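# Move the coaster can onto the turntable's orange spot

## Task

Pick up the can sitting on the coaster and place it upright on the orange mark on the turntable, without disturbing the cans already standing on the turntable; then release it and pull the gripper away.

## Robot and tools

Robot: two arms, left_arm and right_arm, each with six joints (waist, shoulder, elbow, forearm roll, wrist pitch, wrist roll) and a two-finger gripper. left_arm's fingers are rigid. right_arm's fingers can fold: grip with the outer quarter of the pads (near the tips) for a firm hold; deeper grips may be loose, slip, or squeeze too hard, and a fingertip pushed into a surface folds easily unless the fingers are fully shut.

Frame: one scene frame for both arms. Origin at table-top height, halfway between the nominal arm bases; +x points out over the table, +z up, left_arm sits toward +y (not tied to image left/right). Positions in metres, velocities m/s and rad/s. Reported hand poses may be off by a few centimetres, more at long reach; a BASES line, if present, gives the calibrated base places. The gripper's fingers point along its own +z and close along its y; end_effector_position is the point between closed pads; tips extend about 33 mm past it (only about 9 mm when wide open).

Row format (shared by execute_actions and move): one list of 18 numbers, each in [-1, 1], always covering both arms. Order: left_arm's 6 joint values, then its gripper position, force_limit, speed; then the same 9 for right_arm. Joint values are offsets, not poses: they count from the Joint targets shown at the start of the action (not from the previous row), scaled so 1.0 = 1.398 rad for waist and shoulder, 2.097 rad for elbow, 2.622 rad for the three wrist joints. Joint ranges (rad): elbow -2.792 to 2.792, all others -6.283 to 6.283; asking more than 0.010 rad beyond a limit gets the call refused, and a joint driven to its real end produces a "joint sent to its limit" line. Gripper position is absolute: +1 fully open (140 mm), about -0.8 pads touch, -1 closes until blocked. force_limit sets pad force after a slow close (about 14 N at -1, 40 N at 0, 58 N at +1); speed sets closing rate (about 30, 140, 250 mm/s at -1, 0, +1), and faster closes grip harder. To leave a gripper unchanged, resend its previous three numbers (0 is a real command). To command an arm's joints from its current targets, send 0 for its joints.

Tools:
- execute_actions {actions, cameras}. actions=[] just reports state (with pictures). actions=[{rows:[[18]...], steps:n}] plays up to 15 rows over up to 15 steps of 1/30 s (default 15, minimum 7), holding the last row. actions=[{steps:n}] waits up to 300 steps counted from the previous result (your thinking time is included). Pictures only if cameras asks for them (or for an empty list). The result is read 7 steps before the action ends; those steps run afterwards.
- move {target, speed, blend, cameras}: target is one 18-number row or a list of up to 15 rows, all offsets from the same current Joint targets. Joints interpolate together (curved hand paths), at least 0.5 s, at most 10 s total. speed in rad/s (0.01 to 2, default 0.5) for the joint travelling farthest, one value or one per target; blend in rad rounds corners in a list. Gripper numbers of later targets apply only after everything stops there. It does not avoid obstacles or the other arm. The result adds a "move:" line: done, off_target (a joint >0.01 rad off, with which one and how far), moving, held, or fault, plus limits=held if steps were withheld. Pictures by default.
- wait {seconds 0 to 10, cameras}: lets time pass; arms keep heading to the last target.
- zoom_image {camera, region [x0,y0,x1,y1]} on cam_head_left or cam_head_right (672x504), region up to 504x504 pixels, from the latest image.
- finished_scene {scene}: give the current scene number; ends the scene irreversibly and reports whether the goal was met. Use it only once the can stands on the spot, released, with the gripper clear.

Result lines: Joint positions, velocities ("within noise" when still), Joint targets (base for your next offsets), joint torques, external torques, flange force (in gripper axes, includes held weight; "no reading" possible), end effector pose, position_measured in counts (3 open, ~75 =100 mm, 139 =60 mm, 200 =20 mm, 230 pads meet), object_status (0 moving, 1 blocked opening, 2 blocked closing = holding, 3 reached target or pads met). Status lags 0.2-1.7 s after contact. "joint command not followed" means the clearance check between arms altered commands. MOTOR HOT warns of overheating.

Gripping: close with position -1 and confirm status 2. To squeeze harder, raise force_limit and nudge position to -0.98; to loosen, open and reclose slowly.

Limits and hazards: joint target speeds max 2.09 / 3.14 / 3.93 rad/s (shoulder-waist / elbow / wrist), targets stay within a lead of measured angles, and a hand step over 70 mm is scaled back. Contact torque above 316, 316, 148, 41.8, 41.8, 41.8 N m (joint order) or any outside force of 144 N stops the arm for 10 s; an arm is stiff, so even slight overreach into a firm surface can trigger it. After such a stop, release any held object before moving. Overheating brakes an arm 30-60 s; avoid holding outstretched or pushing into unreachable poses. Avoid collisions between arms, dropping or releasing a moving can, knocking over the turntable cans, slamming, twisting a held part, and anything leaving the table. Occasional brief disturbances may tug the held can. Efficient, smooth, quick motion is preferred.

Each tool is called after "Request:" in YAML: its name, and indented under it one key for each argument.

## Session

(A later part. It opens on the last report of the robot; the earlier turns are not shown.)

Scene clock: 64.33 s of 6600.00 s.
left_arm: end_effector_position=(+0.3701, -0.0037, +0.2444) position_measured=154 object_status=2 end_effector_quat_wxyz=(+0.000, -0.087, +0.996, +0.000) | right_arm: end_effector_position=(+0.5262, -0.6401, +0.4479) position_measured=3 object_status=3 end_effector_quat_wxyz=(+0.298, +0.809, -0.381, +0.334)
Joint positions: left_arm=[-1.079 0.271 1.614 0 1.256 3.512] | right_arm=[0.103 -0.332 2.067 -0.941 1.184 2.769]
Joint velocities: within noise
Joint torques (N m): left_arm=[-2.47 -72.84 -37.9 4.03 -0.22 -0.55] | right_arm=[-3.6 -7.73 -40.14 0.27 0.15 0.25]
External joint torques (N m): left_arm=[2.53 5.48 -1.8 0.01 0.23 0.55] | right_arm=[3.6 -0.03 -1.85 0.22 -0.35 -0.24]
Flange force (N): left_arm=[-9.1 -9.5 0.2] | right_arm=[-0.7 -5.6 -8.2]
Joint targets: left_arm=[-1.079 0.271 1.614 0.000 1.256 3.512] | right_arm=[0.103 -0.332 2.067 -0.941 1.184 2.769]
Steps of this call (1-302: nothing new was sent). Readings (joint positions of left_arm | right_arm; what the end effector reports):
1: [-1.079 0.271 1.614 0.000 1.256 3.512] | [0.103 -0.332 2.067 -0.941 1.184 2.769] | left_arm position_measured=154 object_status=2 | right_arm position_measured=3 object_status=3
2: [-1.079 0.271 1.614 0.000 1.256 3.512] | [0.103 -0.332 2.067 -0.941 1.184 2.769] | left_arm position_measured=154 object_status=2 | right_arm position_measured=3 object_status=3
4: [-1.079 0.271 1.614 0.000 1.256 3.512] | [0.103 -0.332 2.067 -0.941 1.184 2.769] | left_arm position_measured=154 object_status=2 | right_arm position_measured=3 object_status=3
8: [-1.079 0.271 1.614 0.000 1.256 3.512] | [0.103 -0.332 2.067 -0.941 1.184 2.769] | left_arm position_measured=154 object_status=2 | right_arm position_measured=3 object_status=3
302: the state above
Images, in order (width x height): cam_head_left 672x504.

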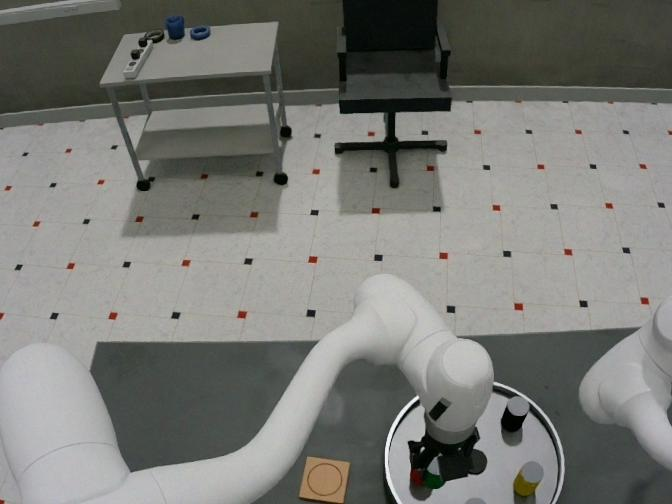

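Request:
execute_actions:
  actions:
    - {"steps": 300}
  cameras: []

Request:
execute_actions:
  actions:
    - {"steps": 67}
  cameras: []

Request:
execute_actions:
  actions:
    - {"rows":[[0,0.00014,0.00024,0,-0.00027,0,-1,0.5,-1,0,0,0,0,0,0,1,0,0],[0,0.00058,0.00094,0,-0.00106,0,-1,0.5,-1,0,0,0,0,0,0,1,0,0],[0,0.0013,0.00209,0,-0.00236,0,-1,0.5,-1,0,0,0,0,0,0,1,0,0],[0,0.0023,0.00367,0,-0.00416,0,-1,0.5,-1,0,0,0,0,0,0,1,0,0],[0,0.00359,0.00565,0,-0.00643,0,-1,0.5,-1,0,0,0,0,0,0,1,0,0],[0,0.00516,0.008,0,-0.00915,0,-1,0.5,-1,0,0,0,0,0,0,1,0,0],[0,0.007,0.01067,0,-0.01227,0,-1,0.5,-1,0,0,0,0,0,0,1,0,0],[0,0.0091,0.01362,0,-0.01574,0,-1,0.5,-1,0,0,0,0,0,0,1,0,0],[0,0.01146,0.01679,0,-0.01954,0,-1,0.5,-1,0,0,0,0,0,0,1,0,0],[0,0.01405,0.02013,0,-0.02359,0,-1,0.5,-1,0,0,0,0,0,0,1,0,0],[0,0.01685,0.02359,0,-0.02785,0,-1,0.5,-1,0,0,0,0,0,0,1,0,0],[0,0.01983,0.02711,0,-0.03226,0,-1,0.5,-1,0,0,0,0,0,0,1,0,0],[0,0.02296,0.03064,0,-0.03675,0,-1,0.5,-1,0,0,0,0,0,0,1,0,0],[0,0.02621,0.03414,0,-0.04128,0,-1,0.5,-1,0,0,0,0,0,0,1,0,0],[0,0.02952,0.03755,0,-0.04577,0,-1,0.5,-1,0,0,0,0,0,0,1,0,0]],"steps":15}
  cameras: []

Request:
execute_actions:
  actions:
    - {"rows":[[0,0.00333,0.00328,0,-0.0044,0,-1,0.5,-1,0,0,0,0,0,0,1,0,0],[0,0.00662,0.00639,0,-0.00864,0,-1,0.5,-1,0,0,0,0,0,0,1,0,0],[0,0.00983,0.00929,0,-0.01267,0,-1,0.5,-1,0,0,0,0,0,0,1,0,0],[0,0.01289,0.01196,0,-0.01644,0,-1,0.5,-1,0,0,0,0,0,0,1,0,0],[0,0.01575,0.01437,0,-0.01989,0,-1,0.5,-1,0,0,0,0,0,0,1,0,0],[0,0.01836,0.01649,0,-0.02298,0,-1,0.5,-1,0,0,0,0,0,0,1,0,0],[0,0.02066,0.01832,0,-0.02567,0,-1,0.5,-1,0,0,0,0,0,0,1,0,0],[0,0.02262,0.01983,0,-0.02792,0,-1,0.5,-1,0,0,0,0,0,0,1,0,0],[0,0.02418,0.02102,0,-0.0297,0,-1,0.5,-1,0,0,0,0,0,0,1,0,0],[0,0.02532,0.02187,0,-0.03099,0,-1,0.5,-1,0,0,0,0,0,0,1,0,0],[0,0.02601,0.02238,0,-0.03177,0,-1,0.5,-1,0,0,0,0,0,0,1,0,0],[0,0.02625,0.02255,0,-0.03203,0,-1,0.5,-1,0,0,0,0,0,0,1,0,0],[0.00016,0.02624,0.02256,0,-0.03203,0,-1,0.5,-1,0,0,0,0,0,0,1,0,0],[0.00062,0.02624,0.02256,0,-0.03203,0,-1,0.5,-1,0,0,0,0,0,0,1,0,0],[0.00139,0.02623,0.02257,0,-0.03204,0,-1,0.5,-1,0,0,0,0,0,0,1,0,0]],"steps":15}
  cameras: []

Request:
execute_actions:
  actions:
    - {"rows":[[0.00108,0,0,0,0,0,-1,0.5,-1,0,0,0,0,0,0,1,0,0],[0.00248,0.00001,-0.00001,0,0,0,-1,0.5,-1,0,0,0,0,0,0,1,0,0],[0.00418,0.00012,0.00001,0,-0.00007,0,-1,0.5,-1,0,0,0,0,0,0,1,0,0],[0.00619,0.00041,0.0001,0,-0.0003,0,-1,0.5,-1,0,0,0,0,0,0,1,0,0],[0.0085,0.00089,0.00021,0,-0.00065,0,-1,0.5,-1,0,0,0,0,0,0,1,0,0],[0.01113,0.00151,0.00034,0,-0.00107,0,-1,0.5,-1,0,0,0,0,0,0,1,0,0],[0.01405,0.00228,0.0004,0,-0.00153,0,-1,0.5,-1,0,0,0,0,0,0,1,0,0],[0.01728,0.00317,0.00034,0,-0.00196,0,-1,0.5,-1,0,0,0,0,0,0,1,0,0],[0.02082,0.00416,0.00012,0,-0.00231,0,-1,0.5,-1,0,0,0,0,0,0,1,0,0],[0.02449,0.00521,-0.00031,0,-0.00253,0,-1,0.5,-1,0,0,0,0,0,0,1,0,0],[0.02813,0.00623,-0.00093,0,-0.00258,0,-1,0.5,-1,0,0,0,0,0,0,1,0,0],[0.03174,0.00723,-0.00177,0,-0.00244,0,-1,0.5,-1,0,0,0,0,0,0,1,0,0],[0.03531,0.00827,-0.00278,0,-0.0022,0,0.3,0.5,1,0,0,0,0,0,0,1,0,0],[0.03886,0.00942,-0.00389,0,-0.00192,0,0.3,0.5,1,0,0,0,0,0,0,1,0,0],[0.04238,0.01068,-0.00511,0,-0.00162,0,0.3,0.5,1,0,0,0,0,0,0,1,0,0]],"steps":15}
  cameras: ["cam_head_left"]

Request:
execute_actions:
  actions:
    - {"rows":[[0.00347,0.00138,-0.00133,0,0.00033,0,0.3,0.5,1,0,0,0,0,0,0,1,0,0],[0.00689,0.00286,-0.00277,0,0.00069,0,0.3,0.5,1,0,0,0,0,0,0,1,0,0],[0.01026,0.00444,-0.0043,0,0.00108,0,0.3,0.5,1,0,0,0,0,0,0,1,0,0],[0.01357,0.00612,-0.00594,0,0.00149,0,0.3,0.5,1,0,0,0,0,0,0,1,0,0],[0.01684,0.00791,-0.00769,0,0.00193,0,0.3,0.5,1,0,0,0,0,0,0,1,0,0],[0.02005,0.00981,-0.00954,0,0.0024,0,0.3,0.5,1,0,0,0,0,0,0,1,0,0],[0.02319,0.0118,-0.01149,0,0.00289,0,0.3,0.5,1,0,0,0,0,0,0,1,0,0],[0.02626,0.01389,-0.01353,0,0.00342,0,0.3,0.5,1,0,0,0,0,0,0,1,0,0],[0.02926,0.01607,-0.01567,0,0.00397,0,0.3,0.5,1,0,0,0,0,0,0,1,0,0],[0.03219,0.01833,-0.01791,0,0.00455,0,0.3,0.5,1,0,0,0,0,0,0,1,0,0],[0.03505,0.02069,-0.02023,0,0.00515,0,0.3,0.5,1,0,0,0,0,0,0,1,0,0],[0.03783,0.02315,-0.02266,0,0.00578,0,0.3,0.5,1,0,0,0,0,0,0,1,0,0],[0.04043,0.02536,-0.02524,0,0.00666,0,0.3,0.5,1,0,0,0,0,0,0,1,0,0],[0.04273,0.02699,-0.02801,0,0.00801,0,0.3,0.5,1,0,0,0,0,0,0,1,0,0],[0.04475,0.02804,-0.03096,0,0.00981,0,0.3,0.5,1,0,0,0,0,0,0,1,0,0]],"steps":15}
  cameras: ["cam_head_left"]

Request:
execute_actions:
  actions:
    - {"rows":[[0.00177,0.00047,-0.0031,0,0.00223,0,0.3,0.5,1,0,0,0,0,0,0,1,0,0],[0.0033,0.00038,-0.00633,0,0.00486,0,0.3,0.5,1,0,0,0,0,0,0,1,0,0],[0.00459,-0.00024,-0.00967,0,0.00786,0,0.3,0.5,1,0,0,0,0,0,0,1,0,0],[0.00567,-0.00137,-0.01309,0,0.01119,0,0.3,0.5,1,0,0,0,0,0,0,1,0,0],[0.00654,-0.00295,-0.01656,0,0.01482,0,0.3,0.5,1,0,0,0,0,0,0,1,0,0],[0.0072,-0.00496,-0.02006,0,0.01869,0,0.3,0.5,1,0,0,0,0,0,0,1,0,0],[0.00768,-0.00734,-0.02355,0,0.02275,0,0.3,0.5,1,0,0,0,0,0,0,1,0,0],[0.00796,-0.01004,-0.02701,0,0.02695,0,0.3,0.5,1,0,0,0,0,0,0,1,0,0],[0.00805,-0.01302,-0.03039,0,0.03124,0,0.3,0.5,1,0,0,0,0,0,0,1,0,0],[0.00805,-0.0161,-0.03378,0,0.0356,0,0.3,0.5,1,0,0,0,0,0,0,1,0,0],[0.00805,-0.01911,-0.03725,0,0.03999,0,0.3,0.5,1,0,0,0,0,0,0,1,0,0],[0.00805,-0.02203,-0.04077,0,0.04435,0,0.3,0.5,1,0,0,0,0,0,0,1,0,0],[0.00805,-0.0248,-0.04428,0,0.04864,0,0.3,0.5,1,0,0,0,0,0,0,1,0,0],[0.00805,-0.0274,-0.04773,0,0.05278,0,0.3,0.5,1,0,0,0,0,0,0,1,0,0],[0.00805,-0.02981,-0.05106,0,0.05673,0,0.3,0.5,1,0,0,0,0,0,0,1,0,0]],"steps":15}
  cameras: []

Request:
execute_actions:
  actions:
    - {"rows":[[0,-0.00219,-0.00316,0,0.0037,0,0.3,0.5,1,0,0,0,0,0,0,1,0,0],[0,-0.00414,-0.0061,0,0.00709,0,0.3,0.5,1,0,0,0,0,0,0,1,0,0],[0,-0.00585,-0.00877,0,0.01013,0,0.3,0.5,1,0,0,0,0,0,0,1,0,0],[0,-0.0073,-0.01111,0,0.01278,0,0.3,0.5,1,0,0,0,0,0,0,1,0,0],[0,-0.00849,-0.0131,0,0.015,0,0.3,0.5,1,0,0,0,0,0,0,1,0,0],[0,-0.00942,-0.01468,0,0.01676,0,0.3,0.5,1,0,0,0,0,0,0,1,0,0],[0,-0.01009,-0.01583,0,0.01804,0,0.3,0.5,1,0,0,0,0,0,0,1,0,0],[0,-0.01049,-0.01653,0,0.01881,0,0.3,0.5,1,0,0,0,0,0,0,1,0,0],[0,-0.01062,-0.01676,0,0.01907,0,0.3,0.5,1,0,0,0,0,0,0,1,0,0]],"steps":9}
  cameras: ["cam_head_left"]

Request:
zoom_image:
  camera: "cam_head_left"
  region: [380, 372, 512, 504]

Request:
move:
  target: [0.071181,-0.317649,0.144688,0,0.05366,0,0.3,0.5,1.0,0,0,0,0,0,0,1.0,0,0]
  speed: 0.5
  cameras: ["all"]

Scene clock: 74.33 s of 6600.00 s.
left_arm: end_effector_position=(+0.3701, -0.0037, +0.2444) position_measured=154 object_status=2 end_effector_quat_wxyz=(+0.000, -0.087, +0.996, +0.000) | right_arm: end_effector_position=(+0.5262, -0.6401, +0.4479) position_measured=3 object_status=3 end_effector_quat_wxyz=(+0.298, +0.809, -0.381, +0.334)
Joint positions: left_arm=[-1.079 0.271 1.614 0 1.256 3.512] | right_arm=[0.103 -0.332 2.067 -0.941 1.184 2.769]
Joint velocities: within noise
Joint torques (N m): left_arm=[-3.29 -72.6 -38.13 4.04 -0.15 -0.59] | right_arm=[-3.27 -8.19 -40.05 0.34 0.16 0.26]
External joint torques (N m): left_arm=[3.17 5.53 -1.41 -0.02 0.16 0.59] | right_arm=[3.27 0.37 -2.04 0.14 -0.36 -0.25]
Flange force (N): left_arm=[-9.7 -8.5 0.8] | right_arm=[0.3 -5.9 -7.4]
Joint targets: left_arm=[-1.079 0.271 1.614 0.000 1.256 3.512] | right_arm=[0.103 -0.332 2.067 -0.941 1.184 2.769]
Steps of this call (1-300: nothing new was sent). Readings (joint positions of left_arm | right_arm; what the end effector reports):
1: [-1.079 0.271 1.614 0.000 1.256 3.512] | [0.103 -0.332 2.067 -0.941 1.184 2.769] | left_arm position_measured=154 object_status=2 | right_arm position_measured=3 object_status=3
2: [-1.079 0.271 1.614 0.000 1.256 3.512] | [0.103 -0.332 2.067 -0.941 1.184 2.769] | left_arm position_measured=154 object_status=2 | right_arm position_measured=3 object_status=3
4: [-1.079 0.271 1.614 0.000 1.256 3.512] | [0.103 -0.332 2.067 -0.941 1.184 2.769] | left_arm position_measured=154 object_status=2 | right_arm position_measured=3 object_status=3
8: [-1.079 0.271 1.614 0.000 1.256 3.512] | [0.103 -0.332 2.067 -0.941 1.184 2.769] | left_arm position_measured=154 object_status=2 | right_arm position_measured=3 object_status=3
300: the state above
No camera images: "cameras" was empty.

Scene clock: 76.57 s of 6600.00 s.
left_arm: end_effector_position=(+0.3701, -0.0037, +0.2444) position_measured=154 object_status=2 end_effector_quat_wxyz=(+0.000, -0.087, +0.996, +0.000) | right_arm: end_effector_position=(+0.5262, -0.6401, +0.4479) position_measured=3 object_status=3 end_effector_quat_wxyz=(+0.298, +0.809, -0.381, +0.334)
Joint positions: left_arm=[-1.079 0.271 1.614 0 1.256 3.512] | right_arm=[0.103 -0.332 2.067 -0.941 1.184 2.769]
Joint velocities: within noise
Joint torques (N m): left_arm=[-2.86 -72.67 -38.16 3.98 -0.25 -0.56] | right_arm=[-3.52 -8.41 -40 0.29 0.21 0.29]
External joint torques (N m): left_arm=[2.91 5.22 -1.63 0.06 0.25 0.56] | right_arm=[3.66 0.6 -2.09 0.2 -0.43 -0.28]
Flange force (N): left_arm=[-9.3 -8.6 0.2] | right_arm=[0.1 -6.7 -8.0]
Joint targets: left_arm=[-1.079 0.271 1.614 0.000 1.256 3.512] | right_arm=[0.103 -0.332 2.067 -0.941 1.184 2.769]
Steps of this call (1-67: nothing new was sent). Readings (joint positions of left_arm | right_arm; what the end effector reports):
1: [-1.079 0.271 1.614 0.000 1.256 3.512] | [0.103 -0.332 2.067 -0.941 1.184 2.769] | left_arm position_measured=154 object_status=2 | right_arm position_measured=3 object_status=3
2: [-1.079 0.271 1.614 0.000 1.256 3.512] | [0.103 -0.332 2.067 -0.941 1.184 2.769] | left_arm position_measured=154 object_status=2 | right_arm position_measured=3 object_status=3
4: [-1.079 0.271 1.614 0.000 1.256 3.512] | [0.103 -0.332 2.067 -0.941 1.184 2.769] | left_arm position_measured=154 object_status=2 | right_arm position_measured=3 object_status=3
8: [-1.079 0.271 1.614 0.000 1.256 3.512] | [0.103 -0.332 2.067 -0.941 1.184 2.769] | left_arm position_measured=154 object_status=2 | right_arm position_measured=3 object_status=3
67: the state above
No camera images: "cameras" was empty.

Scene clock: 76.83 s of 6600.00 s.
left_arm: end_effector_position=(+0.3701, -0.0037, +0.2279) position_measured=154 object_status=2 end_effector_quat_wxyz=(+0.000, -0.087, +0.996, +0.000) end_effector_velocity=(+0.000, -0.001, -0.136) end_effector_angular_velocity=(+0.000, +0.000, +0.001) | right_arm: end_effector_position=(+0.5262, -0.6401, +0.4479) position_measured=3 object_status=3 end_effector_quat_wxyz=(+0.298, +0.809, -0.381, +0.334)
Joint positions: left_arm=[-1.079 0.28 1.634 0 1.228 3.512] | right_arm=[0.103 -0.332 2.067 -0.941 1.184 2.769]
Joint velocities: left_arm=[-0.001 0.074 0.16 0 -0.234 -0.002] | right_arm=[within noise]
Joint torques (N m): left_arm=[-2.73 -69.39 -35.46 3.78 -0.27 -0.52] | right_arm=[-3.51 -8.25 -40 0.31 0.15 0.24]
External joint torques (N m): left_arm=[2.44 5.37 -1.94 0.03 0.28 0.52] | right_arm=[3.53 0.19 -2.15 0.18 -0.35 -0.22]
Flange force (N): left_arm=[-8.9 -9.6 0.2] | right_arm=[0.0 -6.1 -8.2]
Joint targets: left_arm=[-1.079 0.313 1.693 0.000 1.136 3.512] | right_arm=[0.103 -0.332 2.067 -0.941 1.184 2.769]
Steps of this call (1-8: this action's first 8). Readings (joint positions of left_arm | right_arm; what the end effector reports):
1: [-1.079 0.271 1.614 0.000 1.256 3.512] | [0.103 -0.332 2.067 -0.941 1.184 2.769] | left_arm position_measured=154 object_status=2 | right_arm position_measured=3 object_status=3
2: [-1.079 0.272 1.614 0.000 1.255 3.512] | [0.103 -0.332 2.067 -0.941 1.184 2.769] | left_arm position_measured=154 object_status=2 | right_arm position_measured=3 object_status=3
4: [-1.079 0.273 1.617 0.000 1.251 3.512] | [0.103 -0.332 2.067 -0.941 1.184 2.769] | left_arm position_measured=154 object_status=2 | right_arm position_measured=3 object_status=3
8: the state above
No camera images: "cameras" was empty.

Scene clock: 77.33 s of 6600.00 s.
left_arm: end_effector_position=(+0.3701, -0.0036, +0.1374) position_measured=154 object_status=2 end_effector_quat_wxyz=(+0.000, -0.087, +0.996, +0.000) end_effector_velocity=(+0.000, -0.001, -0.128) end_effector_angular_velocity=(-0.002, -0.002, -0.001) | right_arm: end_effector_position=(+0.5262, -0.6401, +0.4479) position_measured=3 object_status=3 end_effector_quat_wxyz=(+0.298, +0.809, -0.381, +0.334)
Joint positions: left_arm=[-1.079 0.34 1.729 0 1.073 3.512] | right_arm=[0.103 -0.332 2.067 -0.941 1.184 2.769]
Joint velocities: left_arm=[-0.001 0.1 0.118 0.001 -0.22 0] | right_arm=[within noise]
Joint torques (N m): left_arm=[-2.45 -83.36 -36.33 3.89 -0.25 -0.5] | right_arm=[-3.61 -7.76 -40.09 0.29 0.13 0.36]
External joint torques (N m): left_arm=[2.74 7.8 -2.6 0.07 0.26 0.5] | right_arm=[3.65 -0.25 -1.89 0.19 -0.33 -0.35]
Flange force (N): left_arm=[-11.1 -13.5 3.2] | right_arm=[-0.6 -5.1 -8.5]
Joint targets: left_arm=[-1.077 0.349 1.740 0.000 1.052 3.512] | right_arm=[0.103 -0.332 2.067 -0.941 1.184 2.769]
Steps of this call (1-7: your previous action's last 7; 8-15: this action's first 8). Readings (joint positions of left_arm | right_arm; what the end effector reports):
8: [-1.079 0.309 1.687 0.000 1.146 3.512] | [0.103 -0.332 2.067 -0.941 1.184 2.769] | left_arm position_measured=154 object_status=2 | right_arm position_measured=3 object_status=3
9: [-1.079 0.314 1.695 0.000 1.132 3.512] | [0.103 -0.332 2.067 -0.941 1.184 2.769] | left_arm position_measured=154 object_status=2 | right_arm position_measured=3 object_status=3
11: [-1.079 0.323 1.707 0.000 1.112 3.512] | [0.103 -0.332 2.067 -0.941 1.184 2.769] | left_arm position_measured=154 object_status=2 | right_arm position_measured=3 object_status=3
15: the state above
No camera images: "cameras" was empty.

Scene clock: 77.83 s of 6600.00 s.
left_arm: end_effector_position=(+0.3817, +0.0037, +0.1232) position_measured=154 object_status=2 end_effector_quat_wxyz=(+0.000, -0.097, +0.995, +0.000) end_effector_velocity=(+0.073, +0.042, -0.024) end_effector_angular_velocity=(+0.001, +0.001, +0.121) | right_arm: end_effector_position=(+0.5262, -0.6401, +0.4479) position_measured=3 object_status=3 end_effector_quat_wxyz=(+0.298, +0.809, -0.381, +0.334)
Joint positions: left_arm=[-1.059 0.352 1.741 0 1.049 3.512] | right_arm=[0.103 -0.332 2.067 -0.941 1.184 2.769]
Joint velocities: left_arm=[0.121 0.032 0.003 0 -0.034 0] | right_arm=[within noise]
Joint torques (N m): left_arm=[-3.83 -76.32 -35.41 3.68 0.04 -0.55] | right_arm=[-3.16 -8.69 -40.05 0.28 0.21 0.3]
External joint torques (N m): left_arm=[5.37 5.3 -0.71 0.05 -0.05 0.55] | right_arm=[3.14 0.93 -2.07 0.21 -0.42 -0.29]
Flange force (N): left_arm=[-11.5 -5.1 3.8] | right_arm=[0.9 -6.5 -6.7]
Joint targets: left_arm=[-1.018 0.364 1.729 0.000 1.048 3.512] | right_arm=[0.103 -0.332 2.067 -0.941 1.184 2.769]
Steps of this call (1-7: your previous action's last 7; 8-15: this action's first 8). Readings (joint positions of left_arm | right_arm; what the end effector reports):
8: [-1.078 0.349 1.740 0.000 1.052 3.512] | [0.103 -0.332 2.067 -0.941 1.184 2.769] | left_arm position_measured=154 object_status=2 | right_arm position_measured=3 object_status=3
9: [-1.076 0.349 1.740 0.000 1.052 3.512] | [0.103 -0.332 2.067 -0.941 1.184 2.769] | left_arm position_measured=154 object_status=2 | right_arm position_measured=3 object_status=3
11: [-1.072 0.349 1.740 0.000 1.052 3.512] | [0.103 -0.332 2.067 -0.941 1.184 2.769] | left_arm position_measured=154 object_status=2 | right_arm position_measured=3 object_status=3
15: the state above
Images, in order (width x height): cam_head_left 672x504.

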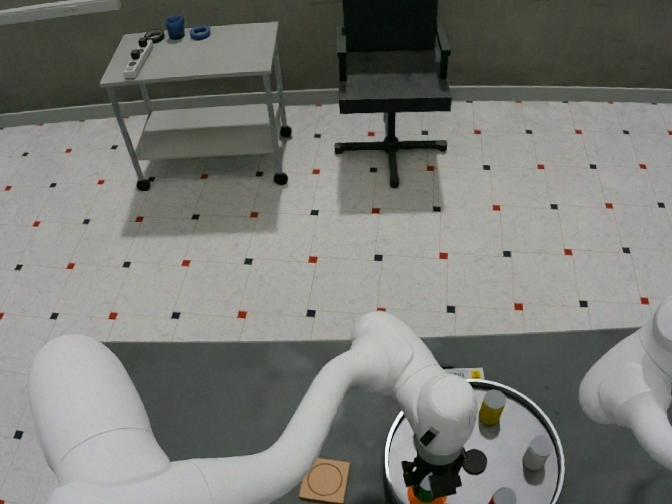

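Scene clock: 78.33 s of 6600.00 s.
left_arm: end_effector_position=(+0.4320, +0.0198, +0.1202) position_measured=91 object_status=0 end_effector_quat_wxyz=(+0.000, -0.132, +0.991, +0.000) end_effector_velocity=(+0.109, +0.014, -0.001) end_effector_angular_velocity=(+0.002, +0.000, +0.130) | right_arm: end_effector_position=(+0.5262, -0.6401, +0.4479) position_measured=3 object_status=3 end_effector_quat_wxyz=(+0.298, +0.809, -0.381, +0.334)
Joint positions: left_arm=[-0.988 0.379 1.707 0 1.055 3.512] | right_arm=[0.103 -0.332 2.067 -0.941 1.184 2.769]
Joint velocities: left_arm=[0.133 0.084 -0.121 0.001 0.039 0.002] | right_arm=[within noise]
Joint torques (N m): left_arm=[-3.56 -78.1 -34.63 3.63 -0.02 -0.61] | right_arm=[-3.89 -8.34 -40.18 0.36 0.11 0.24]
External joint torques (N m): left_arm=[3.03 4.58 -1.78 0.06 0.01 0.61] | right_arm=[3.87 0.52 -1.87 0.13 -0.31 -0.23]
Flange force (N): left_arm=[-8.9 -7.5 2.1] | right_arm=[-0.8 -7.0 -8.6]
Joint targets: left_arm=[-0.955 0.403 1.664 0.000 1.074 3.512] | right_arm=[0.103 -0.332 2.067 -0.941 1.184 2.769]
Steps of this call (1-7: your previous action's last 7; 8-15: this action's first 8). Readings (joint positions of left_arm | right_arm; what the end effector reports):
8: [-1.021 0.363 1.731 0.000 1.047 3.512] | [0.103 -0.332 2.067 -0.941 1.184 2.769] | left_arm position_measured=141 object_status=0 | right_arm position_measured=3 object_status=3
9: [-1.015 0.365 1.728 0.000 1.048 3.512] | [0.103 -0.332 2.067 -0.941 1.184 2.769] | left_arm position_measured=128 object_status=0 | right_arm position_measured=3 object_status=3
11: [-1.007 0.369 1.723 0.000 1.050 3.512] | [0.103 -0.332 2.067 -0.941 1.184 2.769] | left_arm position_measured=102 object_status=0 | right_arm position_measured=3 object_status=3
15: the state above
Images, in order (width x height): cam_head_left 672x504.

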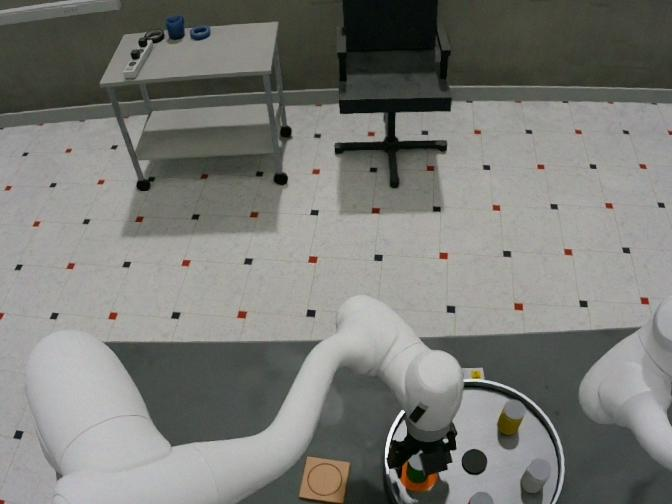

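Scene clock: 78.83 s of 6600.00 s.
left_arm: end_effector_position=(+0.4727, +0.0182, +0.1524) position_measured=91 object_status=3 end_effector_quat_wxyz=(+0.000, -0.153, +0.988, +0.000) end_effector_velocity=(+0.025, -0.007, +0.182) end_effector_angular_velocity=(-0.003, -0.003, +0.020) | right_arm: end_effector_position=(+0.5262, -0.6401, +0.4479) position_measured=3 object_status=3 end_effector_quat_wxyz=(+0.298, +0.809, -0.381, +0.334)
Joint positions: left_arm=[-0.945 0.395 1.619 0 1.127 3.512] | right_arm=[0.103 -0.332 2.067 -0.941 1.184 2.769]
Joint velocities: left_arm=[0.021 -0.097 -0.218 0.001 0.311 0.001] | right_arm=[within noise]
Joint torques (N m): left_arm=[-0.47 -85.89 -37.04 3.96 -0.03 -0.62] | right_arm=[-3.27 -8.54 -40.05 0.31 0.14 0.25]
External joint torques (N m): left_arm=[-0.32 4.6 -1.56 -0.07 0.1 0.63] | right_arm=[3.05 0.9 -1.96 0.15 -0.33 -0.24]
Flange force (N): left_arm=[-4.5 -9.1 1.5] | right_arm=[0.7 -6.4 -6.6]
Joint targets: left_arm=[-0.944 0.362 1.557 0.000 1.222 3.512] | right_arm=[0.103 -0.332 2.067 -0.941 1.184 2.769]
Steps of this call (1-7: your previous action's last 7; 8-15: this action's first 8). Readings (joint positions of left_arm | right_arm; what the end effector reports):
8: [-0.957 0.402 1.669 0.000 1.071 3.512] | [0.103 -0.332 2.067 -0.941 1.184 2.769] | left_arm position_measured=91 object_status=3 | right_arm position_measured=3 object_status=3
9: [-0.954 0.404 1.661 0.000 1.077 3.512] | [0.103 -0.332 2.067 -0.941 1.184 2.769] | left_arm position_measured=91 object_status=3 | right_arm position_measured=3 object_status=3
11: [-0.950 0.404 1.649 0.000 1.089 3.512] | [0.103 -0.332 2.067 -0.941 1.184 2.769] | left_arm position_measured=91 object_status=3 | right_arm position_measured=3 object_status=3
15: the state above
No camera images: "cameras" was empty.

Scene clock: 79.13 s of 6600.00 s.
left_arm: end_effector_position=(+0.4741, +0.0175, +0.2114) position_measured=91 object_status=3 end_effector_quat_wxyz=(+0.000, -0.154, +0.988, +0.000) end_effector_velocity=(+0.001, +0.000, +0.177) end_effector_angular_velocity=(+0.001, +0.000, +0.001) | right_arm: end_effector_position=(+0.5262, -0.6401, +0.4479) position_measured=3 object_status=3 end_effector_quat_wxyz=(+0.298, +0.809, -0.381, +0.334)
Joint positions: left_arm=[-0.944 0.361 1.555 0 1.226 3.512] | right_arm=[0.103 -0.332 2.067 -0.941 1.184 2.769]
Joint velocities: left_arm=[0 -0.094 -0.203 0.001 0.297 -0.001] | right_arm=[within noise]
Joint torques (N m): left_arm=[-3.39 -76.63 -36.24 3.78 -0.22 -0.62] | right_arm=[-3.51 -8.54 -39.87 0.21 0.1 0.29]
External joint torques (N m): left_arm=[3.22 4.36 -1.39 0.05 0.24 0.62] | right_arm=[3.49 0.66 -2.12 0.27 -0.3 -0.28]
Flange force (N): left_arm=[-8.8 -7.1 0.4] | right_arm=[0.4 -6.7 -7.9]
Joint targets: left_arm=[-0.944 0.347 1.522 0.000 1.272 3.512] | right_arm=[0.103 -0.332 2.067 -0.941 1.184 2.769]
Steps of this call (1-7: your previous action's last 7; 8-9: this action's first 2). Readings (joint positions of left_arm | right_arm; what the end effector reports):
8: [-0.944 0.365 1.563 0.000 1.214 3.512] | [0.103 -0.332 2.067 -0.941 1.184 2.769] | left_arm position_measured=91 object_status=3 | right_arm position_measured=3 object_status=3
9: the state above
Images, in order (width x height): cam_head_left 672x504.

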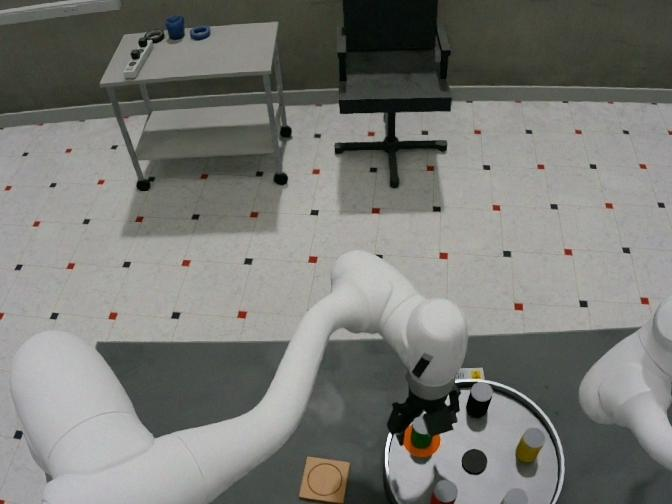

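Scaled by 3.818.

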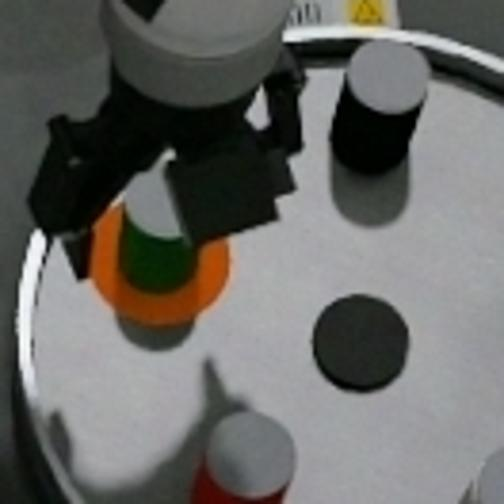

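Scene clock: 80.83 s of 6600.00 s.
left_arm: end_effector_position=(+0.3494, +0.2495, +0.3493) position_measured=91 object_status=3 end_effector_quat_wxyz=(+0.000, -0.203, +0.979, +0.000) | right_arm: end_effector_position=(+0.5262, -0.6401, +0.4479) position_measured=3 object_status=3 end_effector_quat_wxyz=(+0.298, +0.809, -0.381, +0.334)
Joint positions: left_arm=[-0.844 -0.097 1.826 0 1.413 3.512] | right_arm=[0.103 -0.332 2.067 -0.941 1.184 2.769]
Joint velocities: within noise
Joint torques (N m): left_arm=[-2.77 -33.44 -39.21 4.16 -0.18 -0.58] | right_arm=[-3.7 -7.97 -40.1 0.27 0.16 0.26]
External joint torques (N m): left_arm=[2.67 2.22 -2.1 0.04 0.18 0.58] | right_arm=[3.68 -0.01 -1.82 0.21 -0.35 -0.25]
Flange force (N): left_arm=[-9.0 -3.7 -3.1] | right_arm=[-0.8 -5.7 -8.4]
Joint targets: left_arm=[-0.844 -0.097 1.826 0.000 1.413 3.512] | right_arm=[0.103 -0.332 2.067 -0.941 1.184 2.769]
Kept back: nothing.
move: done

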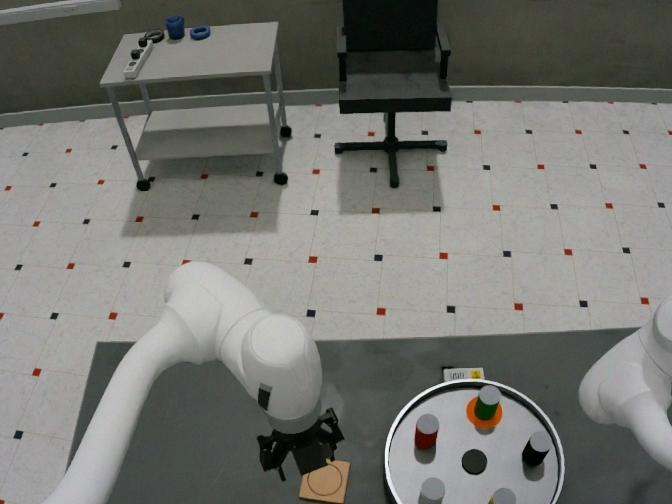

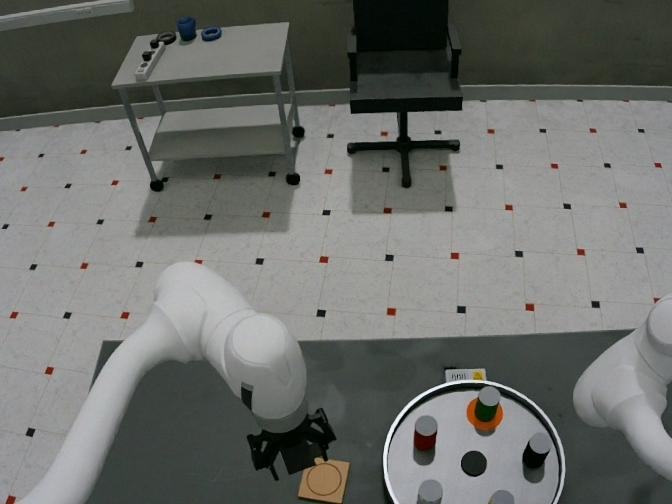

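Request:
zoom_image:
  camera: "cam_head_left"
  region: [446, 372, 526, 452]

Request:
zoom_image:
  camera: "cam_head_right"
  region: [376, 374, 506, 504]

Scaled by 6.300.

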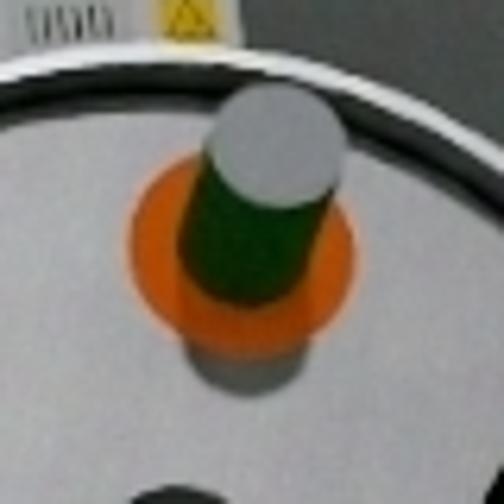

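Scaled by 3.877.

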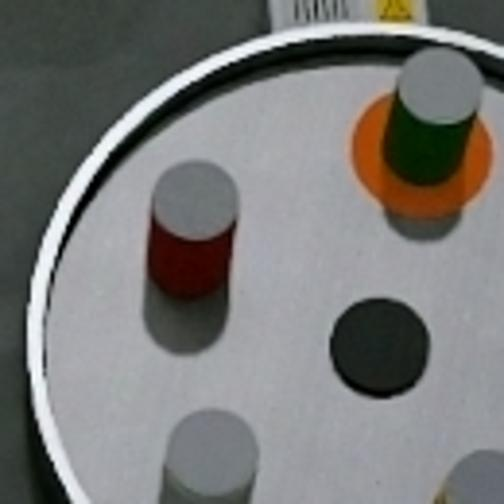

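Request:
finished_scene:
  scene: 2

The scene is finished: the task was done.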